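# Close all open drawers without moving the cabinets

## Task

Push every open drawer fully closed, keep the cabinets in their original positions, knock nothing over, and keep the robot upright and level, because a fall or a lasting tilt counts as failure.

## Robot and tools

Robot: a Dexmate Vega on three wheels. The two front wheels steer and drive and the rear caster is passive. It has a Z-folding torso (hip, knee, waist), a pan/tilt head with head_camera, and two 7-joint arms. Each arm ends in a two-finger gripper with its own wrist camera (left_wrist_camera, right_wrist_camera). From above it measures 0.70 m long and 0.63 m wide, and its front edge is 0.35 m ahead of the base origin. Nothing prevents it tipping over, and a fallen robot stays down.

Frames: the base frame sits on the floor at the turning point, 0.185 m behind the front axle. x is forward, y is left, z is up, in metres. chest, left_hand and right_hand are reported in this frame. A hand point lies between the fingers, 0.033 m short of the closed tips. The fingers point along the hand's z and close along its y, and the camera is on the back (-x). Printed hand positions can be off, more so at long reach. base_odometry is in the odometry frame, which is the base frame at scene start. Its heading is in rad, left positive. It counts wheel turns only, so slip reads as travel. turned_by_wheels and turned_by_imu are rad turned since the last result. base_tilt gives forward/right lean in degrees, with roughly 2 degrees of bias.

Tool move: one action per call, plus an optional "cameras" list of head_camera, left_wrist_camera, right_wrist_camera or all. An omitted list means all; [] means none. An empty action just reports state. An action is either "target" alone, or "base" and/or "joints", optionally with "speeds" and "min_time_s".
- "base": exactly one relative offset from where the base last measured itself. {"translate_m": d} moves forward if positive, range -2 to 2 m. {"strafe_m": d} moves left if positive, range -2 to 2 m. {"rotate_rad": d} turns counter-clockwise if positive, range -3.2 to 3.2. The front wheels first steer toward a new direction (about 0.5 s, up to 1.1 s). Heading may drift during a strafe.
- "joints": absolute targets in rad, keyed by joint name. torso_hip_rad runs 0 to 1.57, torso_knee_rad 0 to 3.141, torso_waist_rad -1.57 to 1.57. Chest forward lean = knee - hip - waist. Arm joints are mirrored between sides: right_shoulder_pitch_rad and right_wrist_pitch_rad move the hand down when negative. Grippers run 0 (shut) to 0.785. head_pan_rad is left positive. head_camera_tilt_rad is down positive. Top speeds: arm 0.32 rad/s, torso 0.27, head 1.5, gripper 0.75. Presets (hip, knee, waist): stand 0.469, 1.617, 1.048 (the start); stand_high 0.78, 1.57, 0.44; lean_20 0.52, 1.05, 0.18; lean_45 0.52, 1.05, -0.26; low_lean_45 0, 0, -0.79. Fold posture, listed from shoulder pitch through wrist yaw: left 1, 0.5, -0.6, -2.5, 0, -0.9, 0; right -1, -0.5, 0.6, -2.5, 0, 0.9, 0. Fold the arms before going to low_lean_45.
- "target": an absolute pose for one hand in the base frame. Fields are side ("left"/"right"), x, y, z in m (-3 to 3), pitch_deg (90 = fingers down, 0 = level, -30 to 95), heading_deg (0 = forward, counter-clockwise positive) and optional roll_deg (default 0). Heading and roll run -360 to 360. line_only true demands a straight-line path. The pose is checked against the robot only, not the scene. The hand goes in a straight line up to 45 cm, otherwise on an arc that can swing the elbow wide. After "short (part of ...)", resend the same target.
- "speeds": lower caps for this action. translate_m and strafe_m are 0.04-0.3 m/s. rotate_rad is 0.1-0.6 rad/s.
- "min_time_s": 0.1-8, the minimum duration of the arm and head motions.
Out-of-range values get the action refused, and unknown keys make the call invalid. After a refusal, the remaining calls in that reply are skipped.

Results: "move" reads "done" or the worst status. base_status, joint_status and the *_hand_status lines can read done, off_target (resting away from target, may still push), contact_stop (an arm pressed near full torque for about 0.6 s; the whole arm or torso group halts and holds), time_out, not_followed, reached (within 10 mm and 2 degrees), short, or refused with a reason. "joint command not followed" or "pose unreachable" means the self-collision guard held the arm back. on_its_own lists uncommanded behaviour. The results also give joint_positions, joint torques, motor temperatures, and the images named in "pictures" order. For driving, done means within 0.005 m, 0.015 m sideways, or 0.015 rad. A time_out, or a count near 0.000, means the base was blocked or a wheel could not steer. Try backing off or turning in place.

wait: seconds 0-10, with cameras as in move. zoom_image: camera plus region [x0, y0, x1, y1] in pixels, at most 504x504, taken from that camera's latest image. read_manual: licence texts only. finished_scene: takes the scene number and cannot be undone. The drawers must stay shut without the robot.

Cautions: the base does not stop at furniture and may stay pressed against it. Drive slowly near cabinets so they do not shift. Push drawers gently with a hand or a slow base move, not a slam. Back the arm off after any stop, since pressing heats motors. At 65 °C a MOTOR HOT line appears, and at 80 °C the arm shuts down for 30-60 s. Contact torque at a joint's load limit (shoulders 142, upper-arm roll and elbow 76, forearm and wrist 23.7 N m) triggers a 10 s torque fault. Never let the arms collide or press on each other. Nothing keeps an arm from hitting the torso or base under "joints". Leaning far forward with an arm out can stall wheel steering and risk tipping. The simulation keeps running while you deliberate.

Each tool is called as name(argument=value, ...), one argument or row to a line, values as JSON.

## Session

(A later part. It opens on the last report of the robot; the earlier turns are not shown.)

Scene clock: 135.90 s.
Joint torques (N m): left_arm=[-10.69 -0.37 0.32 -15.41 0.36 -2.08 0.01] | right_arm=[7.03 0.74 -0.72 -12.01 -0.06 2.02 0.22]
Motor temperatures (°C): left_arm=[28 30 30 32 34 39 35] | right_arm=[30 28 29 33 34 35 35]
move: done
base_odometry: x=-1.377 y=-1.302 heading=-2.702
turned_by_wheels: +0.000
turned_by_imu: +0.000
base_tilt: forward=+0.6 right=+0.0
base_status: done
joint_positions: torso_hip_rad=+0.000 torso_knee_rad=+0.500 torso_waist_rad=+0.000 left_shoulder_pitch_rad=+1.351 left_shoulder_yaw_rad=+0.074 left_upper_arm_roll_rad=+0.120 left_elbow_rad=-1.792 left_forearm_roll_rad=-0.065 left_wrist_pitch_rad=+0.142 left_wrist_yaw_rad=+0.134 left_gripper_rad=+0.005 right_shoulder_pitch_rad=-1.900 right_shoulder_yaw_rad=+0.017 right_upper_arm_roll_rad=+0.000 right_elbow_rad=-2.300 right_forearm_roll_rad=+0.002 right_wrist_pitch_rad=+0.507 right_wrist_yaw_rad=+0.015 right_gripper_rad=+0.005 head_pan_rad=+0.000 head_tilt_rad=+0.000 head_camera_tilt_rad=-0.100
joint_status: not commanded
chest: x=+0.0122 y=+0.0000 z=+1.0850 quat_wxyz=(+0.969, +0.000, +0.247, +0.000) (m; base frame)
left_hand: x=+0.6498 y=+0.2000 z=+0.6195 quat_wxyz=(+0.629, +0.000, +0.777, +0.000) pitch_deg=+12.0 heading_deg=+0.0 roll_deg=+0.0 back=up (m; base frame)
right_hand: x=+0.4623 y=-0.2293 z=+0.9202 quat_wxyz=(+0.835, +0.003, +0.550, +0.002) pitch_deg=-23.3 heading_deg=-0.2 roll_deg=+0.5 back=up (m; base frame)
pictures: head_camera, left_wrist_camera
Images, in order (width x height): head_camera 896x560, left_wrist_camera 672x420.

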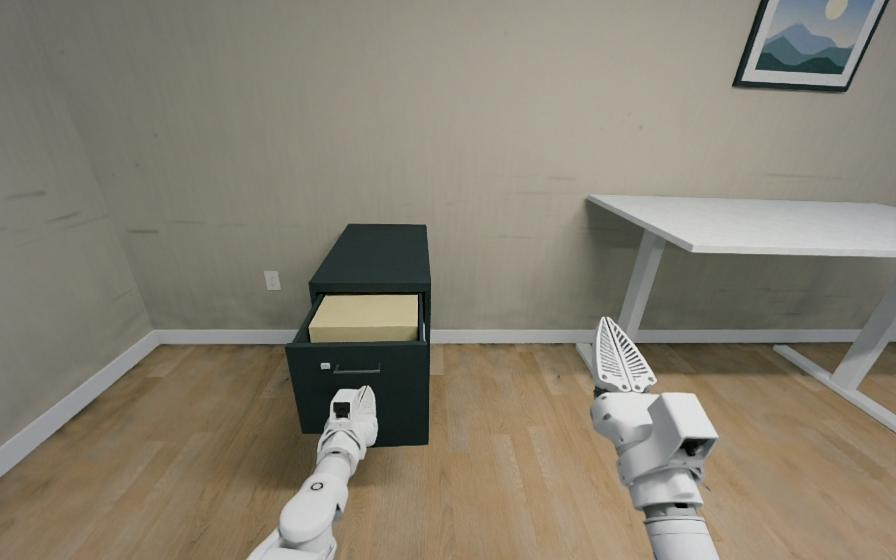

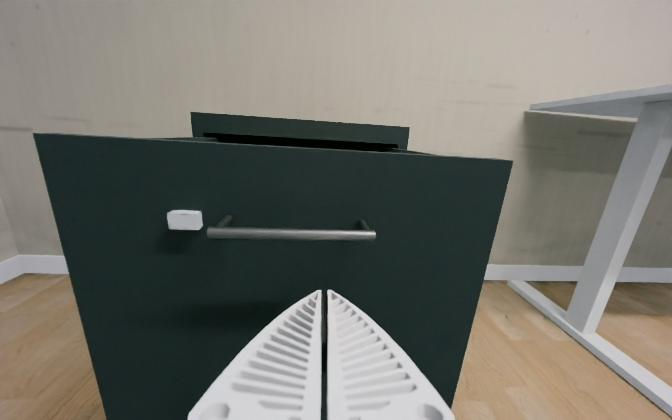

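move(
  base={"translate_m":0.24},
  speeds={"translate_m":0.1},
  cameras=["head_camera","left_wrist_camera"],
)

Scene clock: 142.40 s.
Joint torques (N m): left_arm=[-10.66 0.73 -1.74 -15.1 0.18 -2.51 -0.1] | right_arm=[6.88 0.82 -0.85 -12.85 -0.04 2.7 0.05]
Motor temperatures (°C): left_arm=[28 30 30 32 34 39 35] | right_arm=[29 28 29 33 34 35 35]
move: done
base_odometry: x=-1.594 y=-1.405 heading=-2.702
turned_by_wheels: +0.000
turned_by_imu: +0.001
base_tilt: forward=+0.6 right=-0.1
base_status: done
joint_positions: torso_hip_rad=+0.000 torso_knee_rad=+0.500 torso_waist_rad=+0.000 left_shoulder_pitch_rad=+1.351 left_shoulder_yaw_rad=+0.074 left_upper_arm_roll_rad=+0.120 left_elbow_rad=-1.792 left_forearm_roll_rad=-0.065 left_wrist_pitch_rad=+0.142 left_wrist_yaw_rad=+0.134 left_gripper_rad=+0.005 right_shoulder_pitch_rad=-1.900 right_shoulder_yaw_rad=+0.017 right_upper_arm_roll_rad=+0.000 right_elbow_rad=-2.300 right_forearm_roll_rad=+0.002 right_wrist_pitch_rad=+0.507 right_wrist_yaw_rad=+0.015 right_gripper_rad=+0.005 head_pan_rad=+0.000 head_tilt_rad=+0.000 head_camera_tilt_rad=-0.100
joint_status: not commanded
chest: x=+0.0122 y=+0.0000 z=+1.0850 quat_wxyz=(+0.969, +0.000, +0.247, +0.000) (m; base frame)
left_hand: x=+0.6498 y=+0.2000 z=+0.6195 quat_wxyz=(+0.629, +0.000, +0.777, +0.000) pitch_deg=+12.0 heading_deg=+0.0 roll_deg=+0.0 back=up (m; base frame)
right_hand: x=+0.4623 y=-0.2293 z=+0.9202 quat_wxyz=(+0.835, +0.003, +0.550, +0.002) pitch_deg=-23.3 heading_deg=-0.2 roll_deg=+0.5 back=up (m; base frame)
pictures: head_camera, left_wrist_camera
Images, in order (width x height): head_camera 896x560, left_wrist_camera 672x420.

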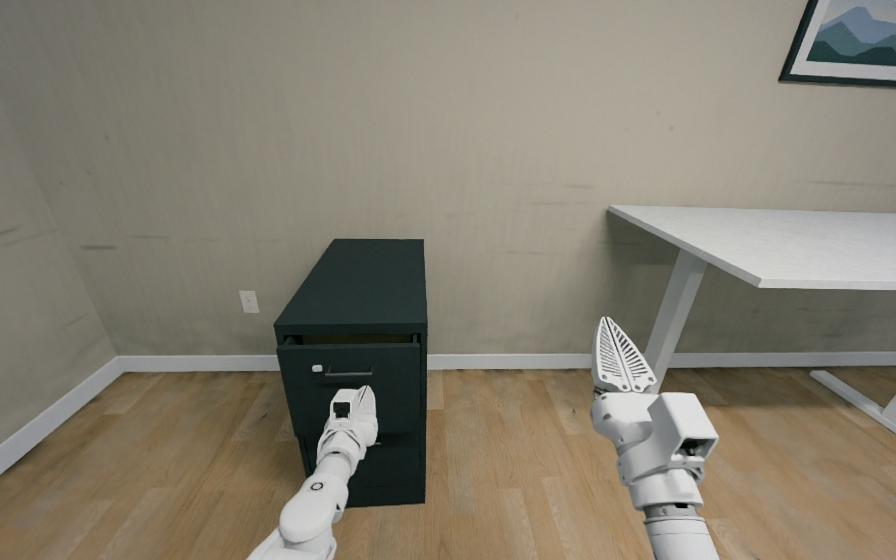

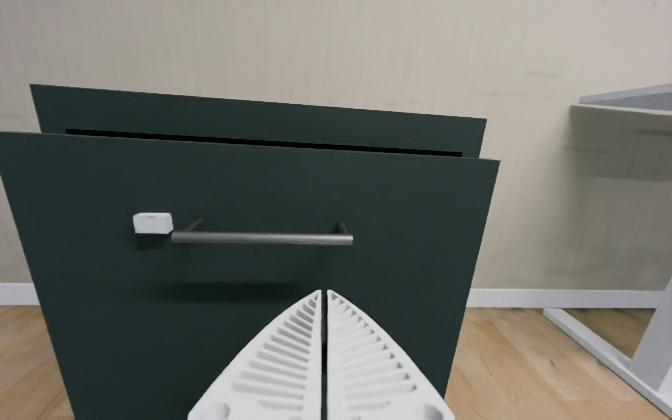

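move(
  base={"translate_m":0.05},
  speeds={"translate_m":0.06},
  cameras=["head_camera","left_wrist_camera"],
)

Scene clock: 147.67 s.
Joint torques (N m): left_arm=[-11.39 2.49 -1.54 -15.68 -0.04 -4.31 0.14] | right_arm=[5.55 0.52 -0.62 -12.54 -0.01 1.99 0.07]
Motor temperatures (°C): left_arm=[28 30 30 32 34 39 35] | right_arm=[29 28 29 33 34 35 35]
move: done
base_odometry: x=-1.639 y=-1.426 heading=-2.702
turned_by_wheels: +0.000
turned_by_imu: +0.001
base_tilt: forward=+0.6 right=+0.0
base_status: done
joint_positions: torso_hip_rad=+0.000 torso_knee_rad=+0.500 torso_waist_rad=+0.000 left_shoulder_pitch_rad=+1.351 left_shoulder_yaw_rad=+0.074 left_upper_arm_roll_rad=+0.120 left_elbow_rad=-1.792 left_forearm_roll_rad=-0.065 left_wrist_pitch_rad=+0.142 left_wrist_yaw_rad=+0.134 left_gripper_rad=+0.005 right_shoulder_pitch_rad=-1.900 right_shoulder_yaw_rad=+0.017 right_upper_arm_roll_rad=+0.000 right_elbow_rad=-2.300 right_forearm_roll_rad=+0.002 right_wrist_pitch_rad=+0.507 right_wrist_yaw_rad=+0.015 right_gripper_rad=+0.005 head_pan_rad=+0.000 head_tilt_rad=+0.000 head_camera_tilt_rad=-0.100
joint_status: not commanded
chest: x=+0.0122 y=+0.0000 z=+1.0850 quat_wxyz=(+0.969, +0.000, +0.247, +0.000) (m; base frame)
left_hand: x=+0.6498 y=+0.2000 z=+0.6195 quat_wxyz=(+0.629, +0.000, +0.777, +0.000) pitch_deg=+12.1 heading_deg=+0.0 roll_deg=+0.0 back=up (m; base frame)
right_hand: x=+0.4623 y=-0.2293 z=+0.9201 quat_wxyz=(+0.835, +0.003, +0.550, +0.002) pitch_deg=-23.3 heading_deg=-0.2 roll_deg=+0.5 back=up (m; base frame)
pictures: head_camera, left_wrist_camera
Images, in order (width x height): head_camera 896x560, left_wrist_camera 672x420.

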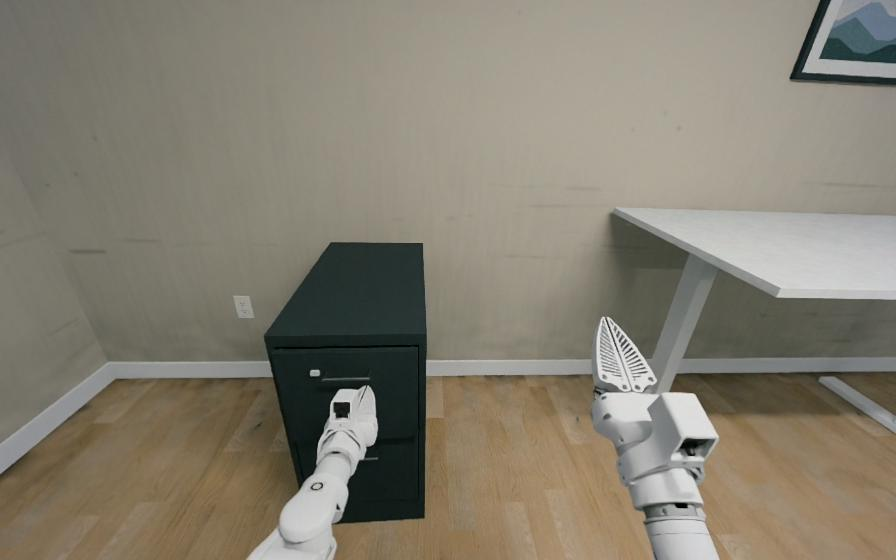

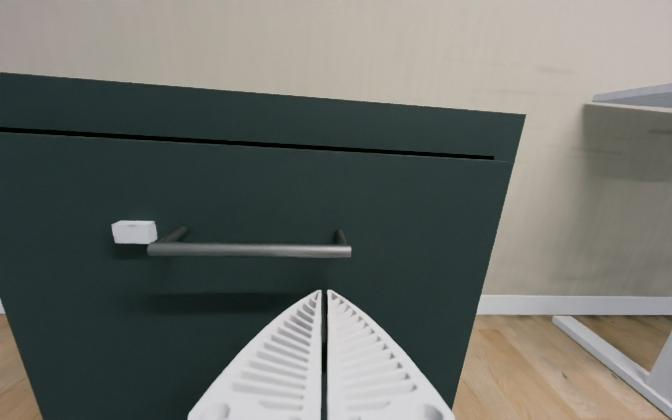

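move(
  base={"translate_m":0.03},
  speeds={"translate_m":0.06},
  cameras=["head_camera","left_wrist_camera"],
)

zoom_image(
  camera="head_camera",
  region=[250, 310, 450, 530],
)

Scene clock: 152.87 s.
Joint torques (N m): left_arm=[-9.63 0 0.09 -14.39 0.43 -3.19 -0.16] | right_arm=[5.64 0.77 -0.73 -12.41 -0.08 1.71 0.21]
Motor temperatures (°C): left_arm=[28 30 30 32 34 39 35] | right_arm=[29 28 29 33 34 35 35]
move: done
base_odometry: x=-1.666 y=-1.439 heading=-2.702
turned_by_wheels: +0.000
turned_by_imu: +0.000
base_tilt: forward=+0.6 right=-0.1
base_status: done
joint_positions: torso_hip_rad=+0.000 torso_knee_rad=+0.500 torso_waist_rad=+0.000 left_shoulder_pitch_rad=+1.351 left_shoulder_yaw_rad=+0.074 left_upper_arm_roll_rad=+0.120 left_elbow_rad=-1.792 left_forearm_roll_rad=-0.065 left_wrist_pitch_rad=+0.142 left_wrist_yaw_rad=+0.134 left_gripper_rad=+0.005 right_shoulder_pitch_rad=-1.900 right_shoulder_yaw_rad=+0.017 right_upper_arm_roll_rad=+0.000 right_elbow_rad=-2.300 right_forearm_roll_rad=+0.002 right_wrist_pitch_rad=+0.507 right_wrist_yaw_rad=+0.015 right_gripper_rad=+0.005 head_pan_rad=+0.000 head_tilt_rad=+0.000 head_camera_tilt_rad=-0.100
joint_status: not commanded
chest: x=+0.0122 y=+0.0000 z=+1.0850 quat_wxyz=(+0.969, +0.000, +0.247, +0.000) (m; base frame)
left_hand: x=+0.6498 y=+0.2000 z=+0.6195 quat_wxyz=(+0.629, +0.000, +0.777, +0.000) pitch_deg=+12.1 heading_deg=+0.0 roll_deg=+0.0 back=up (m; base frame)
right_hand: x=+0.4623 y=-0.2293 z=+0.9201 quat_wxyz=(+0.835, +0.003, +0.550, +0.002) pitch_deg=-23.3 heading_deg=-0.2 roll_deg=+0.5 back=up (m; base frame)
pictures: head_camera, left_wrist_camera
Images, in order (width x height): head_camera 896x560, left_wrist_camera 672x420.

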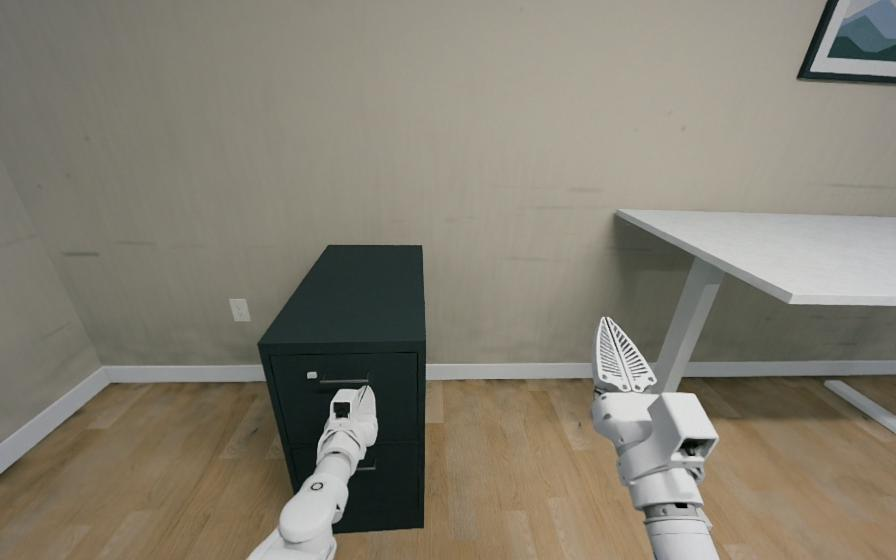

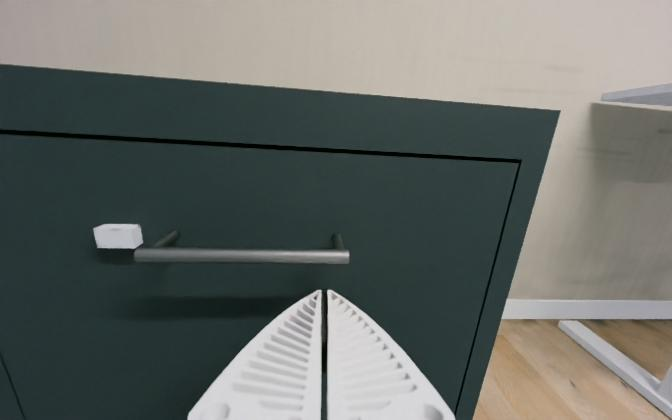

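Scaled by 2.291 from the camera's 896x560 image, which has a finer 960x600 frame.

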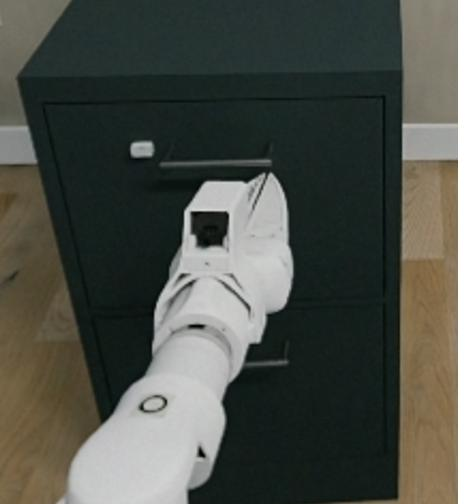

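move(
  base={"translate_m":0.025},
  speeds={"translate_m":0.05},
  cameras=["left_wrist_camera"],
)

Scene clock: 156.93 s.
Joint torques (N m): left_arm=[-30.05 -1.43 -5.51 -24.89 -0.26 -7.21 0.97] | right_arm=[5.98 0.95 -0.56 -12.52 -0.08 2.34 0.1]
Motor temperatures (°C): left_arm=[28 30 30 32 34 39 35] | right_arm=[29 28 29 33 34 35 35]
move: done
base_odometry: x=-1.689 y=-1.450 heading=-2.702
turned_by_wheels: +0.000
turned_by_imu: +0.001
base_tilt: forward=+0.7 right=-0.1
base_status: done
joint_positions: torso_hip_rad=+0.000 torso_knee_rad=+0.500 torso_waist_rad=+0.000 left_shoulder_pitch_rad=+1.352 left_shoulder_yaw_rad=+0.074 left_upper_arm_roll_rad=+0.120 left_elbow_rad=-1.791 left_forearm_roll_rad=-0.066 left_wrist_pitch_rad=+0.143 left_wrist_yaw_rad=+0.134 left_gripper_rad=+0.005 right_shoulder_pitch_rad=-1.900 right_shoulder_yaw_rad=+0.017 right_upper_arm_roll_rad=+0.000 right_elbow_rad=-2.300 right_forearm_roll_rad=+0.002 right_wrist_pitch_rad=+0.507 right_wrist_yaw_rad=+0.015 right_gripper_rad=+0.005 head_pan_rad=+0.000 head_tilt_rad=+0.000 head_camera_tilt_rad=-0.100
joint_status: not commanded
chest: x=+0.0120 y=+0.0000 z=+1.0850 quat_wxyz=(+0.969, +0.000, +0.247, +0.000) (m; base frame)
left_hand: x=+0.6491 y=+0.1996 z=+0.6180 quat_wxyz=(+0.628, +0.000, +0.778, +0.000) pitch_deg=+12.2 heading_deg=+0.0 roll_deg=+0.0 back=up (m; base frame)
right_hand: x=+0.4621 y=-0.2293 z=+0.9202 quat_wxyz=(+0.835, +0.003, +0.550, +0.002) pitch_deg=-23.3 heading_deg=-0.2 roll_deg=+0.5 back=up (m; base frame)
pictures: left_wrist_camera
Images, in order (width x height): left_wrist_camera 672x420.

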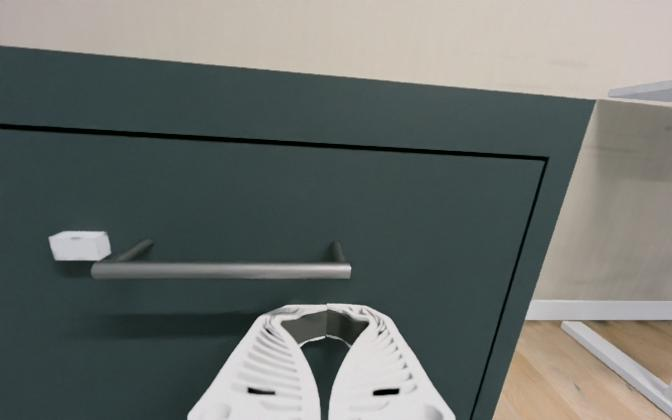

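move(
  base={"translate_m":-1.4},
  cameras=[],
)

move(
  base={"rotate_rad":-1.53},
  cameras=["head_camera"],
)

Scene clock: 175.50 s.
Joint torques (N m): left_arm=[-8.67 -0.67 -2.1 -15.14 0.42 -3.78 0.64] | right_arm=[6.43 0.27 -0.75 -12.53 -0.08 2.53 0.14]
Motor temperatures (°C): left_arm=[29 30 30 33 34 40 35] | right_arm=[29 28 29 33 34 36 35]
move: done
base_odometry: x=-0.423 y=-0.850 heading=-2.703
turned_by_wheels: -0.001
turned_by_imu: -0.001
base_tilt: forward=+0.6 right=-0.1
base_status: done
joint_positions: torso_hip_rad=+0.000 torso_knee_rad=+0.500 torso_waist_rad=+0.000 left_shoulder_pitch_rad=+1.351 left_shoulder_yaw_rad=+0.074 left_upper_arm_roll_rad=+0.120 left_elbow_rad=-1.792 left_forearm_roll_rad=-0.065 left_wrist_pitch_rad=+0.142 left_wrist_yaw_rad=+0.134 left_gripper_rad=+0.005 right_shoulder_pitch_rad=-1.900 right_shoulder_yaw_rad=+0.017 right_upper_arm_roll_rad=+0.000 right_elbow_rad=-2.300 right_forearm_roll_rad=+0.002 right_wrist_pitch_rad=+0.507 right_wrist_yaw_rad=+0.015 right_gripper_rad=+0.005 head_pan_rad=+0.000 head_tilt_rad=+0.000 head_camera_tilt_rad=-0.100
joint_status: not commanded
chest: x=+0.0122 y=+0.0000 z=+1.0850 quat_wxyz=(+0.969, +0.000, +0.247, +0.000) (m; base frame)
left_hand: x=+0.6498 y=+0.1999 z=+0.6195 quat_wxyz=(+0.629, +0.000, +0.777, +0.000) pitch_deg=+12.1 heading_deg=+0.0 roll_deg=+0.0 back=up (m; base frame)
right_hand: x=+0.4623 y=-0.2293 z=+0.9201 quat_wxyz=(+0.835, +0.003, +0.550, +0.002) pitch_deg=-23.3 heading_deg=-0.2 roll_deg=+0.5 back=up (m; base frame)
pictures: none
No camera images: "cameras" was empty.

Scene clock: 179.60 s.
Joint torques (N m): left_arm=[-8.76 -2.23 -0.58 -13.39 0.52 -2.52 -0.2] | right_arm=[5.8 -0.19 -0.98 -12.47 -0.12 2.32 0.12]
Motor temperatures (°C): left_arm=[29 30 30 33 34 40 35] | right_arm=[29 28 29 33 34 36 35]
move: done
base_odometry: x=-0.424 y=-0.851 heading=+2.048
turned_by_wheels: -1.532
turned_by_imu: -1.503
base_tilt: forward=+0.7 right=-0.1
base_status: done
joint_positions: torso_hip_rad=+0.000 torso_knee_rad=+0.500 torso_waist_rad=+0.000 left_shoulder_pitch_rad=+1.351 left_shoulder_yaw_rad=+0.074 left_upper_arm_roll_rad=+0.120 left_elbow_rad=-1.792 left_forearm_roll_rad=-0.065 left_wrist_pitch_rad=+0.142 left_wrist_yaw_rad=+0.134 left_gripper_rad=+0.005 right_shoulder_pitch_rad=-1.900 right_shoulder_yaw_rad=+0.017 right_upper_arm_roll_rad=+0.000 right_elbow_rad=-2.300 right_forearm_roll_rad=+0.002 right_wrist_pitch_rad=+0.507 right_wrist_yaw_rad=+0.015 right_gripper_rad=+0.005 head_pan_rad=+0.000 head_tilt_rad=+0.000 head_camera_tilt_rad=-0.100
joint_status: not commanded
chest: x=+0.0122 y=+0.0000 z=+1.0850 quat_wxyz=(+0.969, +0.000, +0.247, +0.000) (m; base frame)
left_hand: x=+0.6498 y=+0.1999 z=+0.6195 quat_wxyz=(+0.629, +0.000, +0.777, +0.000) pitch_deg=+12.1 heading_deg=+0.0 roll_deg=+0.0 back=up (m; base frame)
right_hand: x=+0.4623 y=-0.2293 z=+0.9201 quat_wxyz=(+0.835, +0.003, +0.550, +0.002) pitch_deg=-23.3 heading_deg=-0.2 roll_deg=+0.5 back=up (m; base frame)
pictures: head_camera
Images, in order (width x height): head_camera 896x560.

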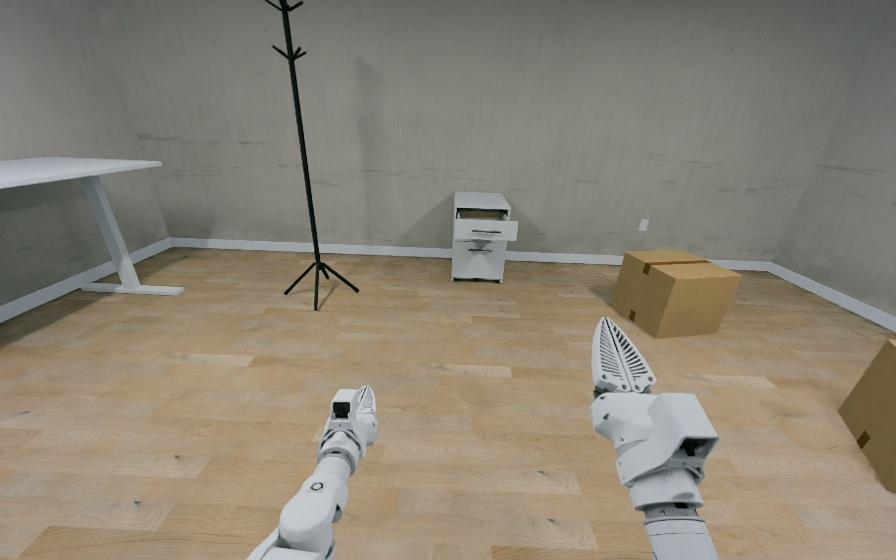

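move(
  base={"rotate_rad":-0.06},
  cameras=[],
)

move(
  base={"strafe_m":-0.3},
  cameras=[],
)

move(
  base={"translate_m":1.15},
  cameras=["head_camera","left_wrist_camera"],
)

Scene clock: 193.43 s.
Joint torques (N m): left_arm=[-7.83 -0.65 -1.37 -14.22 0.33 -2.39 0.06] | right_arm=[6.77 0.25 -0.78 -12.09 -0.06 2.39 0.1]
Motor temperatures (°C): left_arm=[29 30 30 33 34 40 35] | right_arm=[29 28 29 33 34 36 35]
move: done
base_odometry: x=-0.425 y=-0.851 heading=+1.988
turned_by_wheels: -0.060
turned_by_imu: -0.058
base_tilt: forward=+0.7 right=-0.1
base_status: done
joint_positions: torso_hip_rad=+0.000 torso_knee_rad=+0.500 torso_waist_rad=+0.000 left_shoulder_pitch_rad=+1.351 left_shoulder_yaw_rad=+0.074 left_upper_arm_roll_rad=+0.120 left_elbow_rad=-1.792 left_forearm_roll_rad=-0.065 left_wrist_pitch_rad=+0.142 left_wrist_yaw_rad=+0.134 left_gripper_rad=+0.005 right_shoulder_pitch_rad=-1.900 right_shoulder_yaw_rad=+0.017 right_upper_arm_roll_rad=+0.000 right_elbow_rad=-2.300 right_forearm_roll_rad=+0.002 right_wrist_pitch_rad=+0.507 right_wrist_yaw_rad=+0.015 right_gripper_rad=+0.005 head_pan_rad=+0.000 head_tilt_rad=+0.000 head_camera_tilt_rad=-0.100
joint_status: not commanded
chest: x=+0.0122 y=+0.0000 z=+1.0850 quat_wxyz=(+0.969, +0.000, +0.247, +0.000) (m; base frame)
left_hand: x=+0.6498 y=+0.1999 z=+0.6195 quat_wxyz=(+0.629, +0.000, +0.777, +0.000) pitch_deg=+12.1 heading_deg=+0.0 roll_deg=+0.0 back=up (m; base frame)
right_hand: x=+0.4623 y=-0.2293 z=+0.9201 quat_wxyz=(+0.835, +0.003, +0.550, +0.002) pitch_deg=-23.3 heading_deg=-0.2 roll_deg=+0.5 back=up (m; base frame)
pictures: none
No camera images: "cameras" was empty.

Scene clock: 196.50 s.
Joint torques (N m): left_arm=[-10.05 -0.48 -1.56 -15.56 0.18 -2.85 -0.08] | right_arm=[5.95 -0.68 -0.58 -12.67 -0.06 3.31 0.32]
Motor temperatures (°C): left_arm=[29 30 30 33 34 40 35] | right_arm=[29 28 29 33 34 36 35]
move: done
base_odometry: x=-0.151 y=-0.730 heading=+1.984
turned_by_wheels: -0.004
turned_by_imu: -0.001
base_tilt: forward=+0.6 right=+0.0
base_status: done
joint_positions: torso_hip_rad=+0.000 torso_knee_rad=+0.500 torso_waist_rad=+0.000 left_shoulder_pitch_rad=+1.351 left_shoulder_yaw_rad=+0.074 left_upper_arm_roll_rad=+0.120 left_elbow_rad=-1.792 left_forearm_roll_rad=-0.065 left_wrist_pitch_rad=+0.142 left_wrist_yaw_rad=+0.134 left_gripper_rad=+0.005 right_shoulder_pitch_rad=-1.900 right_shoulder_yaw_rad=+0.017 right_upper_arm_roll_rad=+0.000 right_elbow_rad=-2.300 right_forearm_roll_rad=+0.002 right_wrist_pitch_rad=+0.507 right_wrist_yaw_rad=+0.015 right_gripper_rad=+0.005 head_pan_rad=+0.000 head_tilt_rad=+0.000 head_camera_tilt_rad=-0.100
joint_status: not commanded
chest: x=+0.0122 y=+0.0000 z=+1.0850 quat_wxyz=(+0.969, +0.000, +0.247, +0.000) (m; base frame)
left_hand: x=+0.6498 y=+0.1999 z=+0.6195 quat_wxyz=(+0.629, +0.000, +0.777, +0.000) pitch_deg=+12.0 heading_deg=+0.0 roll_deg=+0.0 back=up (m; base frame)
right_hand: x=+0.4623 y=-0.2293 z=+0.9201 quat_wxyz=(+0.835, +0.003, +0.550, +0.002) pitch_deg=-23.3 heading_deg=-0.2 roll_deg=+0.5 back=up (m; base frame)
pictures: none
No camera images: "cameras" was empty.

Scene clock: 202.43 s.
Joint torques (N m): left_arm=[-8.51 0.7 -3.25 -14.74 0.55 -3.32 0.07] | right_arm=[6.51 0 -0.73 -11.84 -0.03 2.09 0.18]
Motor temperatures (°C): left_arm=[29 30 30 32 34 39 35] | right_arm=[29 28 29 33 34 36 35]
move: done
base_odometry: x=-0.616 y=+0.322 heading=+1.985
turned_by_wheels: +0.001
turned_by_imu: +0.002
base_tilt: forward=+0.7 right=+0.0
base_status: done
joint_positions: torso_hip_rad=+0.000 torso_knee_rad=+0.500 torso_waist_rad=+0.000 left_shoulder_pitch_rad=+1.351 left_shoulder_yaw_rad=+0.074 left_upper_arm_roll_rad=+0.120 left_elbow_rad=-1.792 left_forearm_roll_rad=-0.065 left_wrist_pitch_rad=+0.142 left_wrist_yaw_rad=+0.134 left_gripper_rad=+0.005 right_shoulder_pitch_rad=-1.900 right_shoulder_yaw_rad=+0.017 right_upper_arm_roll_rad=+0.000 right_elbow_rad=-2.300 right_forearm_roll_rad=+0.002 right_wrist_pitch_rad=+0.507 right_wrist_yaw_rad=+0.015 right_gripper_rad=+0.005 head_pan_rad=+0.000 head_tilt_rad=+0.000 head_camera_tilt_rad=-0.100
joint_status: not commanded
chest: x=+0.0122 y=+0.0000 z=+1.0850 quat_wxyz=(+0.969, +0.000, +0.247, +0.000) (m; base frame)
left_hand: x=+0.6498 y=+0.1999 z=+0.6195 quat_wxyz=(+0.629, +0.000, +0.777, +0.000) pitch_deg=+12.1 heading_deg=+0.0 roll_deg=+0.0 back=up (m; base frame)
right_hand: x=+0.4623 y=-0.2293 z=+0.9201 quat_wxyz=(+0.835, +0.003, +0.550, +0.002) pitch_deg=-23.3 heading_deg=-0.2 roll_deg=+0.5 back=up (m; base frame)
pictures: head_camera, left_wrist_camera
Images, in order (width x height): head_camera 896x560, left_wrist_camera 672x420.

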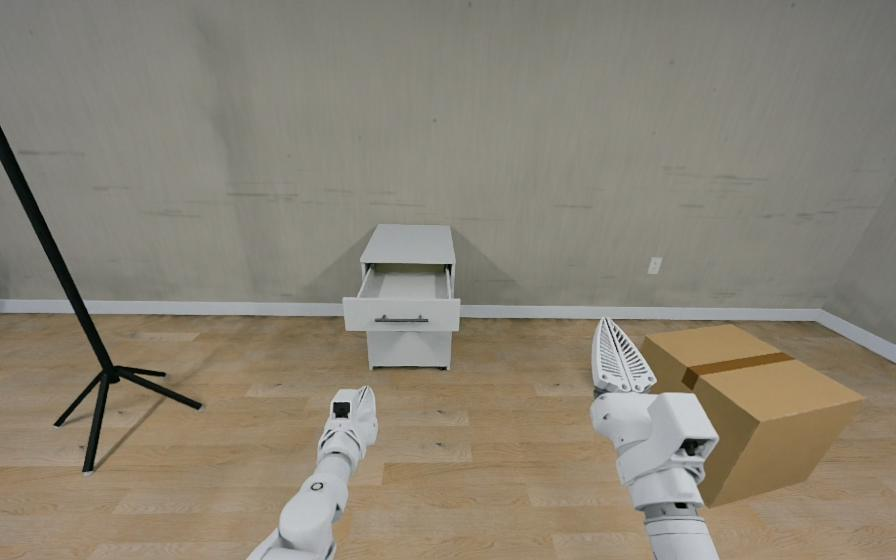

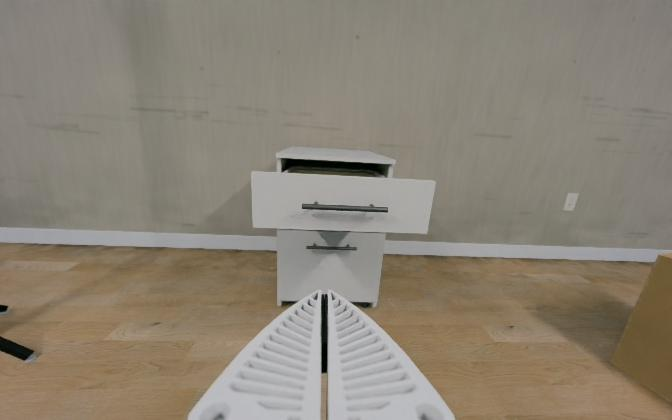

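move(
  target={"side":"left","x":0.65,"y":0.17,"z":0.525,"pitch_deg":12,"heading_deg":0},
  cameras=[],
)

move(
  base={"translate_m":0.3},
  cameras=["head_camera","left_wrist_camera"],
)

Scene clock: 213.80 s.
Joint torques (N m): left_arm=[-10.61 -2.02 3.22 -11.5 0.88 -2.61 -0.03] | right_arm=[5.4 0.59 -0.76 -12.66 0 2.41 0.11]
Motor temperatures (°C): left_arm=[28 30 30 32 34 39 35] | right_arm=[29 28 29 33 34 36 35]
move: done
base_odometry: x=-0.616 y=+0.322 heading=+1.985
turned_by_wheels: +0.000
turned_by_imu: +0.001
base_tilt: forward=+0.6 right=-0.1
base_status: not commanded
joint_positions: torso_hip_rad=+0.000 torso_knee_rad=+0.500 torso_waist_rad=+0.000 left_shoulder_pitch_rad=+1.222 left_shoulder_yaw_rad=+0.015 left_upper_arm_roll_rad=+0.175 left_elbow_rad=-1.285 left_forearm_roll_rad=-0.025 left_wrist_pitch_rad=-0.230 left_wrist_yaw_rad=+0.169 left_gripper_rad=+0.005 right_shoulder_pitch_rad=-1.900 right_shoulder_yaw_rad=+0.017 right_upper_arm_roll_rad=+0.000 right_elbow_rad=-2.300 right_forearm_roll_rad=+0.002 right_wrist_pitch_rad=+0.507 right_wrist_yaw_rad=+0.015 right_gripper_rad=+0.005 head_pan_rad=+0.000 head_tilt_rad=+0.000 head_camera_tilt_rad=-0.100
joint_status: not commanded
chest: x=+0.0122 y=+0.0000 z=+1.0850 quat_wxyz=(+0.969, +0.000, +0.247, +0.000) (m; base frame)
left_hand: x=+0.6499 y=+0.1705 z=+0.5256 quat_wxyz=(+0.629, +0.000, +0.777, +0.000) pitch_deg=+12.0 heading_deg=+0.0 roll_deg=+0.0 back=up (m; base frame)
left_hand_status: reached (straight line, planned for 1.9 s): 1 mm and 0.0 deg off.
right_hand: x=+0.4623 y=-0.2293 z=+0.9201 quat_wxyz=(+0.835, +0.003, +0.550, +0.002) pitch_deg=-23.3 heading_deg=-0.2 roll_deg=+0.5 back=up (m; base frame)
pictures: none
No camera images: "cameras" was empty.

Scene clock: 216.33 s.
Joint torques (N m): left_arm=[-10.45 -3.4 5.72 -12.84 0.37 -2.5 0.48] | right_arm=[6.4 0.55 -0.83 -13.03 -0.08 2.4 0.24]
Motor temperatures (°C): left_arm=[28 30 30 32 34 39 35] | right_arm=[29 28 29 33 34 36 35]
move: done
base_odometry: x=-0.738 y=+0.596 heading=+1.985
turned_by_wheels: +0.000
turned_by_imu: +0.001
base_tilt: forward=+0.7 right=+0.0
base_status: done
joint_positions: torso_hip_rad=+0.000 torso_knee_rad=+0.500 torso_waist_rad=+0.000 left_shoulder_pitch_rad=+1.220 left_shoulder_yaw_rad=+0.014 left_upper_arm_roll_rad=+0.176 left_elbow_rad=-1.279 left_forearm_roll_rad=-0.025 left_wrist_pitch_rad=-0.235 left_wrist_yaw_rad=+0.169 left_gripper_rad=+0.005 right_shoulder_pitch_rad=-1.900 right_shoulder_yaw_rad=+0.017 right_upper_arm_roll_rad=+0.000 right_elbow_rad=-2.300 right_forearm_roll_rad=+0.002 right_wrist_pitch_rad=+0.507 right_wrist_yaw_rad=+0.015 right_gripper_rad=+0.005 head_pan_rad=+0.000 head_tilt_rad=+0.000 head_camera_tilt_rad=-0.100
joint_status: not commanded
chest: x=+0.0122 y=+0.0000 z=+1.0850 quat_wxyz=(+0.969, +0.000, +0.248, +0.000) (m; base frame)
left_hand: x=+0.6498 y=+0.1701 z=+0.5246 quat_wxyz=(+0.629, +0.000, +0.777, +0.000) pitch_deg=+12.0 heading_deg=+0.0 roll_deg=+0.0 back=up (m; base frame)
right_hand: x=+0.4623 y=-0.2293 z=+0.9201 quat_wxyz=(+0.835, +0.003, +0.550, +0.002) pitch_deg=-23.3 heading_deg=-0.2 roll_deg=+0.5 back=up (m; base frame)
pictures: head_camera, left_wrist_camera
Images, in order (width x height): head_camera 896x560, left_wrist_camera 672x420.

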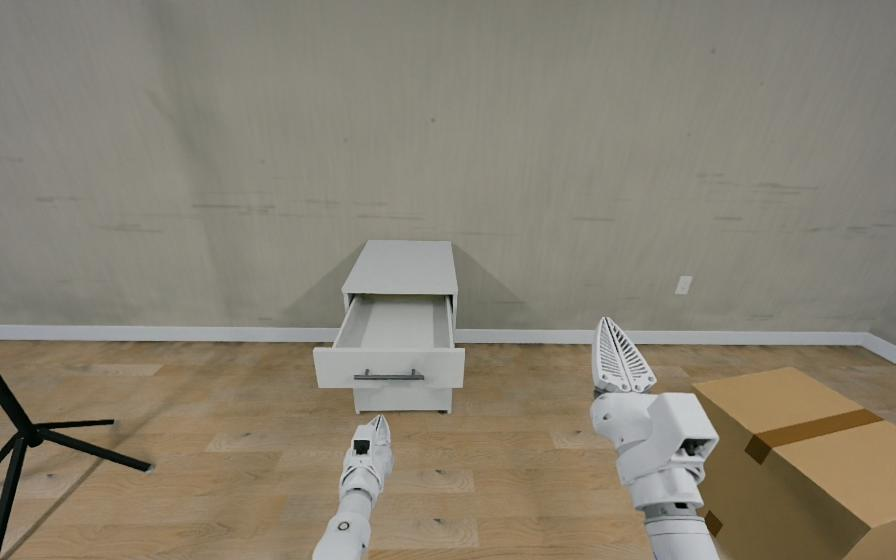

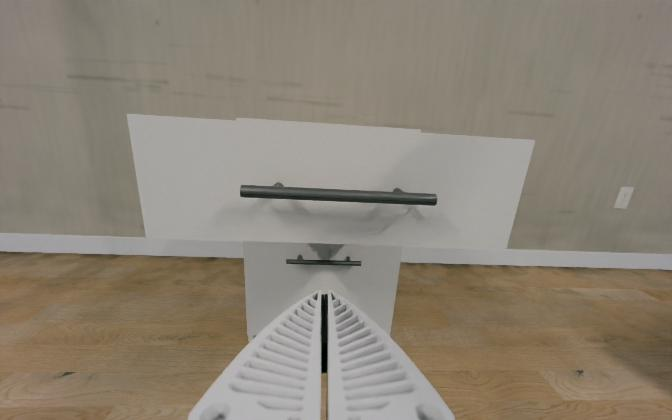

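move(
  base={"translate_m":0.36},
  speeds={"translate_m":0.11},
  cameras=["head_camera","left_wrist_camera"],
)

Scene clock: 226.60 s.
Joint torques (N m): left_arm=[-12.07 -4.35 3.12 -13.71 0.21 -2.06 -0.23] | right_arm=[5.96 -0.04 -0.74 -11.24 -0.08 2.22 0.17]
Motor temperatures (°C): left_arm=[28 30 30 32 34 39 35] | right_arm=[29 28 29 33 34 36 35]
move: done
base_odometry: x=-0.884 y=+0.926 heading=+1.985
turned_by_wheels: +0.000
turned_by_imu: +0.002
base_tilt: forward=+0.6 right=-0.1
base_status: done
joint_positions: torso_hip_rad=+0.000 torso_knee_rad=+0.500 torso_waist_rad=+0.000 left_shoulder_pitch_rad=+1.220 left_shoulder_yaw_rad=+0.014 left_upper_arm_roll_rad=+0.176 left_elbow_rad=-1.279 left_forearm_roll_rad=-0.025 left_wrist_pitch_rad=-0.235 left_wrist_yaw_rad=+0.169 left_gripper_rad=+0.005 right_shoulder_pitch_rad=-1.900 right_shoulder_yaw_rad=+0.017 right_upper_arm_roll_rad=+0.000 right_elbow_rad=-2.300 right_forearm_roll_rad=+0.002 right_wrist_pitch_rad=+0.507 right_wrist_yaw_rad=+0.015 right_gripper_rad=+0.005 head_pan_rad=+0.000 head_tilt_rad=+0.000 head_camera_tilt_rad=-0.100
joint_status: not commanded
chest: x=+0.0122 y=+0.0000 z=+1.0850 quat_wxyz=(+0.969, +0.000, +0.247, +0.000) (m; base frame)
left_hand: x=+0.6498 y=+0.1701 z=+0.5246 quat_wxyz=(+0.629, +0.000, +0.777, +0.000) pitch_deg=+12.0 heading_deg=+0.0 roll_deg=+0.0 back=up (m; base frame)
right_hand: x=+0.4623 y=-0.2293 z=+0.9201 quat_wxyz=(+0.835, +0.003, +0.550, +0.002) pitch_deg=-23.3 heading_deg=-0.2 roll_deg=+0.5 back=up (m; base frame)
pictures: head_camera, left_wrist_camera
Images, in order (width x height): head_camera 896x560, left_wrist_camera 672x420.

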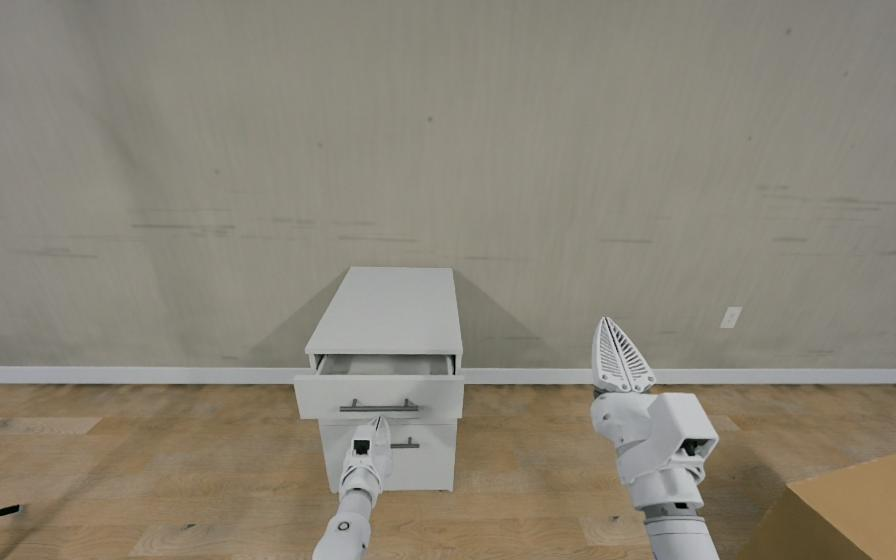

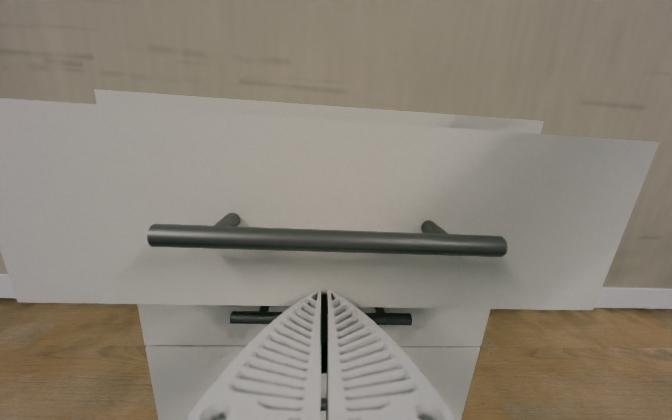

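move(
  base={"translate_m":0.1},
  speeds={"translate_m":0.08},
  cameras=["head_camera","left_wrist_camera"],
)

Scene clock: 231.63 s.
Joint torques (N m): left_arm=[-8.7 -2.57 2.87 -11.5 0.73 -2.13 0.18] | right_arm=[5.58 1.48 -0.51 -12.39 -0.11 1.83 0.18]
Motor temperatures (°C): left_arm=[28 30 30 32 34 39 35] | right_arm=[29 28 29 33 34 36 35]
move: done
base_odometry: x=-0.924 y=+1.017 heading=+1.986
turned_by_wheels: +0.000
turned_by_imu: +0.001
base_tilt: forward=+0.7 right=-0.1
base_status: done
joint_positions: torso_hip_rad=+0.000 torso_knee_rad=+0.500 torso_waist_rad=+0.000 left_shoulder_pitch_rad=+1.220 left_shoulder_yaw_rad=+0.014 left_upper_arm_roll_rad=+0.176 left_elbow_rad=-1.279 left_forearm_roll_rad=-0.025 left_wrist_pitch_rad=-0.235 left_wrist_yaw_rad=+0.169 left_gripper_rad=+0.005 right_shoulder_pitch_rad=-1.900 right_shoulder_yaw_rad=+0.017 right_upper_arm_roll_rad=+0.000 right_elbow_rad=-2.300 right_forearm_roll_rad=+0.002 right_wrist_pitch_rad=+0.507 right_wrist_yaw_rad=+0.015 right_gripper_rad=+0.005 head_pan_rad=+0.000 head_tilt_rad=+0.000 head_camera_tilt_rad=-0.100
joint_status: not commanded
chest: x=+0.0122 y=+0.0000 z=+1.0850 quat_wxyz=(+0.969, +0.000, +0.247, +0.000) (m; base frame)
left_hand: x=+0.6498 y=+0.1701 z=+0.5246 quat_wxyz=(+0.629, +0.000, +0.777, +0.000) pitch_deg=+12.0 heading_deg=+0.0 roll_deg=+0.0 back=up (m; base frame)
right_hand: x=+0.4623 y=-0.2293 z=+0.9201 quat_wxyz=(+0.835, +0.003, +0.550, +0.002) pitch_deg=-23.3 heading_deg=-0.2 roll_deg=+0.5 back=up (m; base frame)
pictures: head_camera, left_wrist_camera
Images, in order (width x height): head_camera 896x560, left_wrist_camera 672x420.

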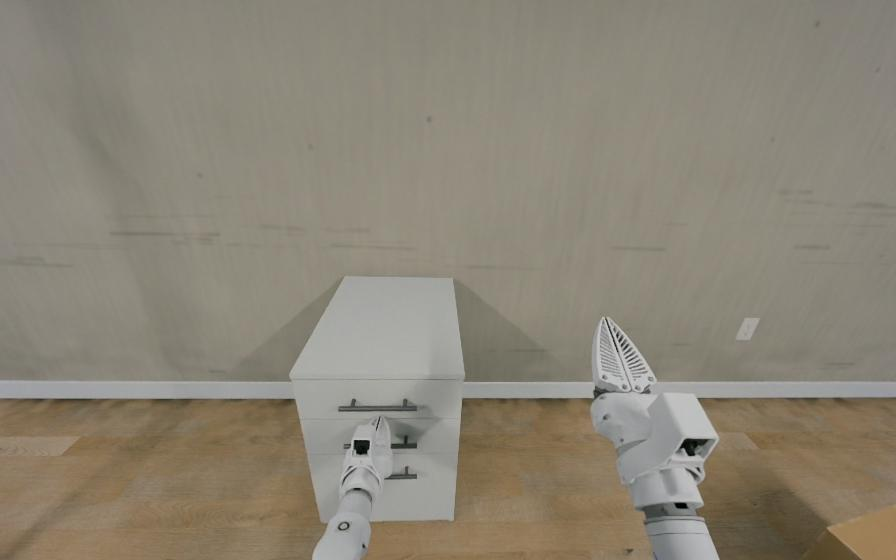

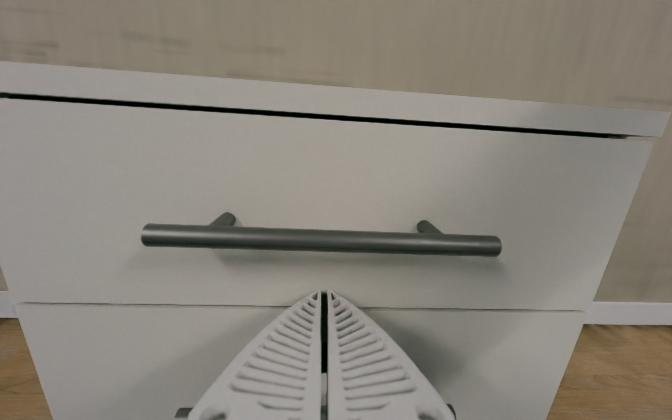

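move(
  base={"translate_m":0.03},
  speeds={"translate_m":0.06},
  cameras=["head_camera","left_wrist_camera"],
)

zoom_image(
  camera="head_camera",
  region=[270, 350, 490, 540],
)

Scene clock: 236.47 s.
Joint torques (N m): left_arm=[-29.78 -4.78 -2.2 -26.5 0.61 -4.35 -1.16] | right_arm=[6.3 -0.11 -0.62 -12.55 -0.04 2.36 0.1]
Motor temperatures (°C): left_arm=[28 30 30 32 34 39 35] | right_arm=[29 28 29 33 34 36 35]
move: done
base_odometry: x=-0.936 y=+1.044 heading=+1.987
turned_by_wheels: +0.001
turned_by_imu: +0.002
base_tilt: forward=+0.6 right=-0.1
base_status: done
joint_positions: torso_hip_rad=+0.000 torso_knee_rad=+0.500 torso_waist_rad=+0.000 left_shoulder_pitch_rad=+1.221 left_shoulder_yaw_rad=+0.014 left_upper_arm_roll_rad=+0.176 left_elbow_rad=-1.278 left_forearm_roll_rad=-0.025 left_wrist_pitch_rad=-0.234 left_wrist_yaw_rad=+0.169 left_gripper_rad=+0.005 right_shoulder_pitch_rad=-1.900 right_shoulder_yaw_rad=+0.017 right_upper_arm_roll_rad=+0.000 right_elbow_rad=-2.300 right_forearm_roll_rad=+0.002 right_wrist_pitch_rad=+0.507 right_wrist_yaw_rad=+0.015 right_gripper_rad=+0.005 head_pan_rad=+0.000 head_tilt_rad=+0.000 head_camera_tilt_rad=-0.100
joint_status: not commanded
chest: x=+0.0121 y=+0.0000 z=+1.0850 quat_wxyz=(+0.969, +0.000, +0.247, +0.000) (m; base frame)
left_hand: x=+0.6489 y=+0.1700 z=+0.5232 quat_wxyz=(+0.628, +0.000, +0.778, +0.000) pitch_deg=+12.2 heading_deg=+0.0 roll_deg=+0.0 back=up (m; base frame)
right_hand: x=+0.4622 y=-0.2293 z=+0.9202 quat_wxyz=(+0.835, +0.003, +0.550, +0.002) pitch_deg=-23.3 heading_deg=-0.2 roll_deg=+0.5 back=up (m; base frame)
pictures: head_camera, left_wrist_camera
Images, in order (width x height): head_camera 896x560, left_wrist_camera 672x420.

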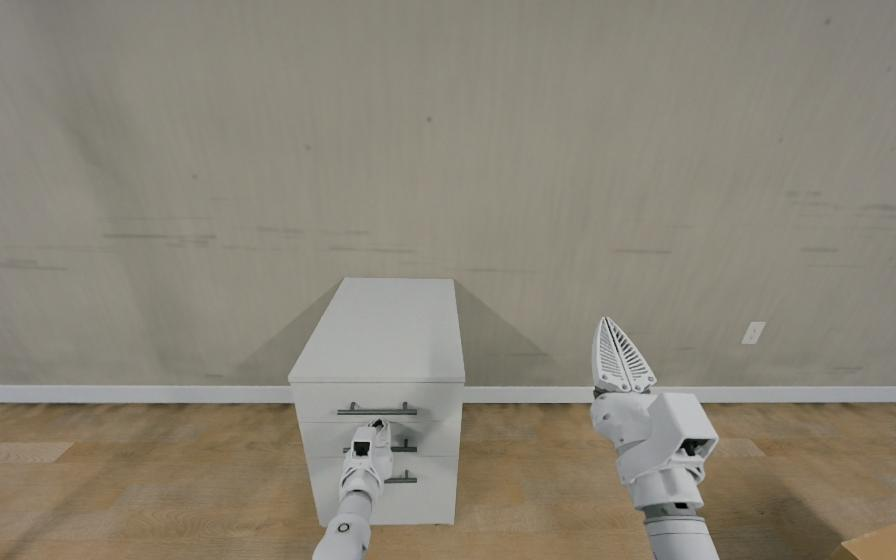

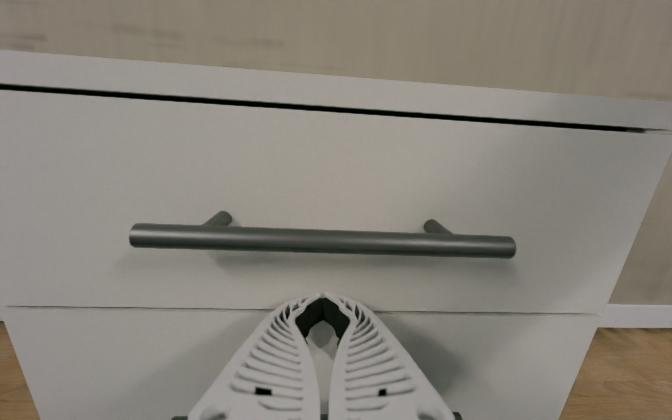

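Scaled by 2.291 from the camera's 896x560 image, which has a finer 960x600 frame.

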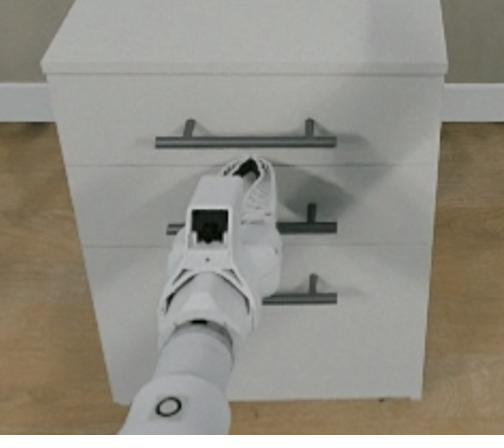

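move(
  base={"translate_m":-0.2},
  cameras=["head_camera"],
)

zoom_image(
  camera="head_camera",
  region=[270, 250, 490, 480],
)

Scene clock: 242.93 s.
Joint torques (N m): left_arm=[-10.53 -1.1 -2.87 -12.47 0.52 -2.38 -0.75] | right_arm=[5.34 0.26 -0.64 -12.31 -0.06 1.71 0.06]
Motor temperatures (°C): left_arm=[29 30 30 33 34 40 35] | right_arm=[29 28 29 33 34 36 35]
move: done
base_odometry: x=-0.855 y=+0.862 heading=+1.986
turned_by_wheels: +0.000
turned_by_imu: -0.001
base_tilt: forward=+0.7 right=+0.0
base_status: done
joint_positions: torso_hip_rad=+0.000 torso_knee_rad=+0.500 torso_waist_rad=+0.000 left_shoulder_pitch_rad=+1.220 left_shoulder_yaw_rad=+0.014 left_upper_arm_roll_rad=+0.176 left_elbow_rad=-1.279 left_forearm_roll_rad=-0.025 left_wrist_pitch_rad=-0.235 left_wrist_yaw_rad=+0.169 left_gripper_rad=+0.005 right_shoulder_pitch_rad=-1.900 right_shoulder_yaw_rad=+0.017 right_upper_arm_roll_rad=+0.000 right_elbow_rad=-2.300 right_forearm_roll_rad=+0.002 right_wrist_pitch_rad=+0.507 right_wrist_yaw_rad=+0.015 right_gripper_rad=+0.005 head_pan_rad=+0.000 head_tilt_rad=+0.000 head_camera_tilt_rad=-0.100
joint_status: not commanded
chest: x=+0.0122 y=+0.0000 z=+1.0850 quat_wxyz=(+0.969, +0.000, +0.247, +0.000) (m; base frame)
left_hand: x=+0.6498 y=+0.1699 z=+0.5246 quat_wxyz=(+0.629, +0.000, +0.777, +0.000) pitch_deg=+12.0 heading_deg=+0.0 roll_deg=+0.0 back=up (m; base frame)
right_hand: x=+0.4623 y=-0.2293 z=+0.9201 quat_wxyz=(+0.835, +0.003, +0.550, +0.002) pitch_deg=-23.3 heading_deg=-0.2 roll_deg=+0.5 back=up (m; base frame)
pictures: head_camera
Images, in order (width x height): head_camera 896x560.

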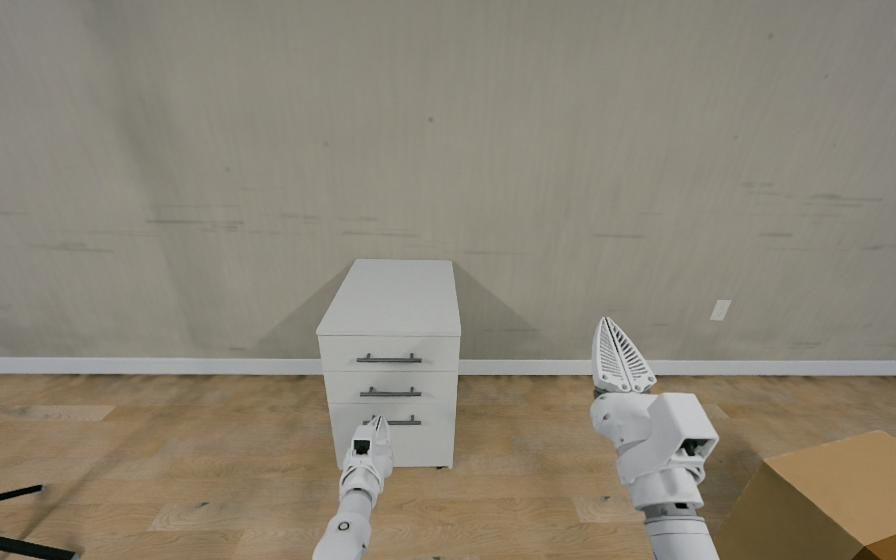

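Scaled by 2.191 from the camera's 896x560 image, which has a finer 960x600 frame.

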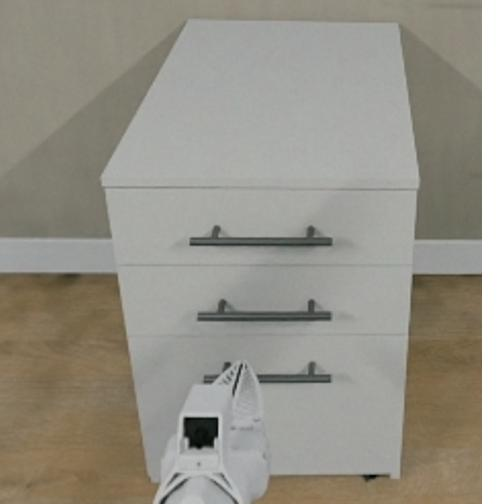

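finished_scene(
  scene=2,
)

The scene is finished: the task was done.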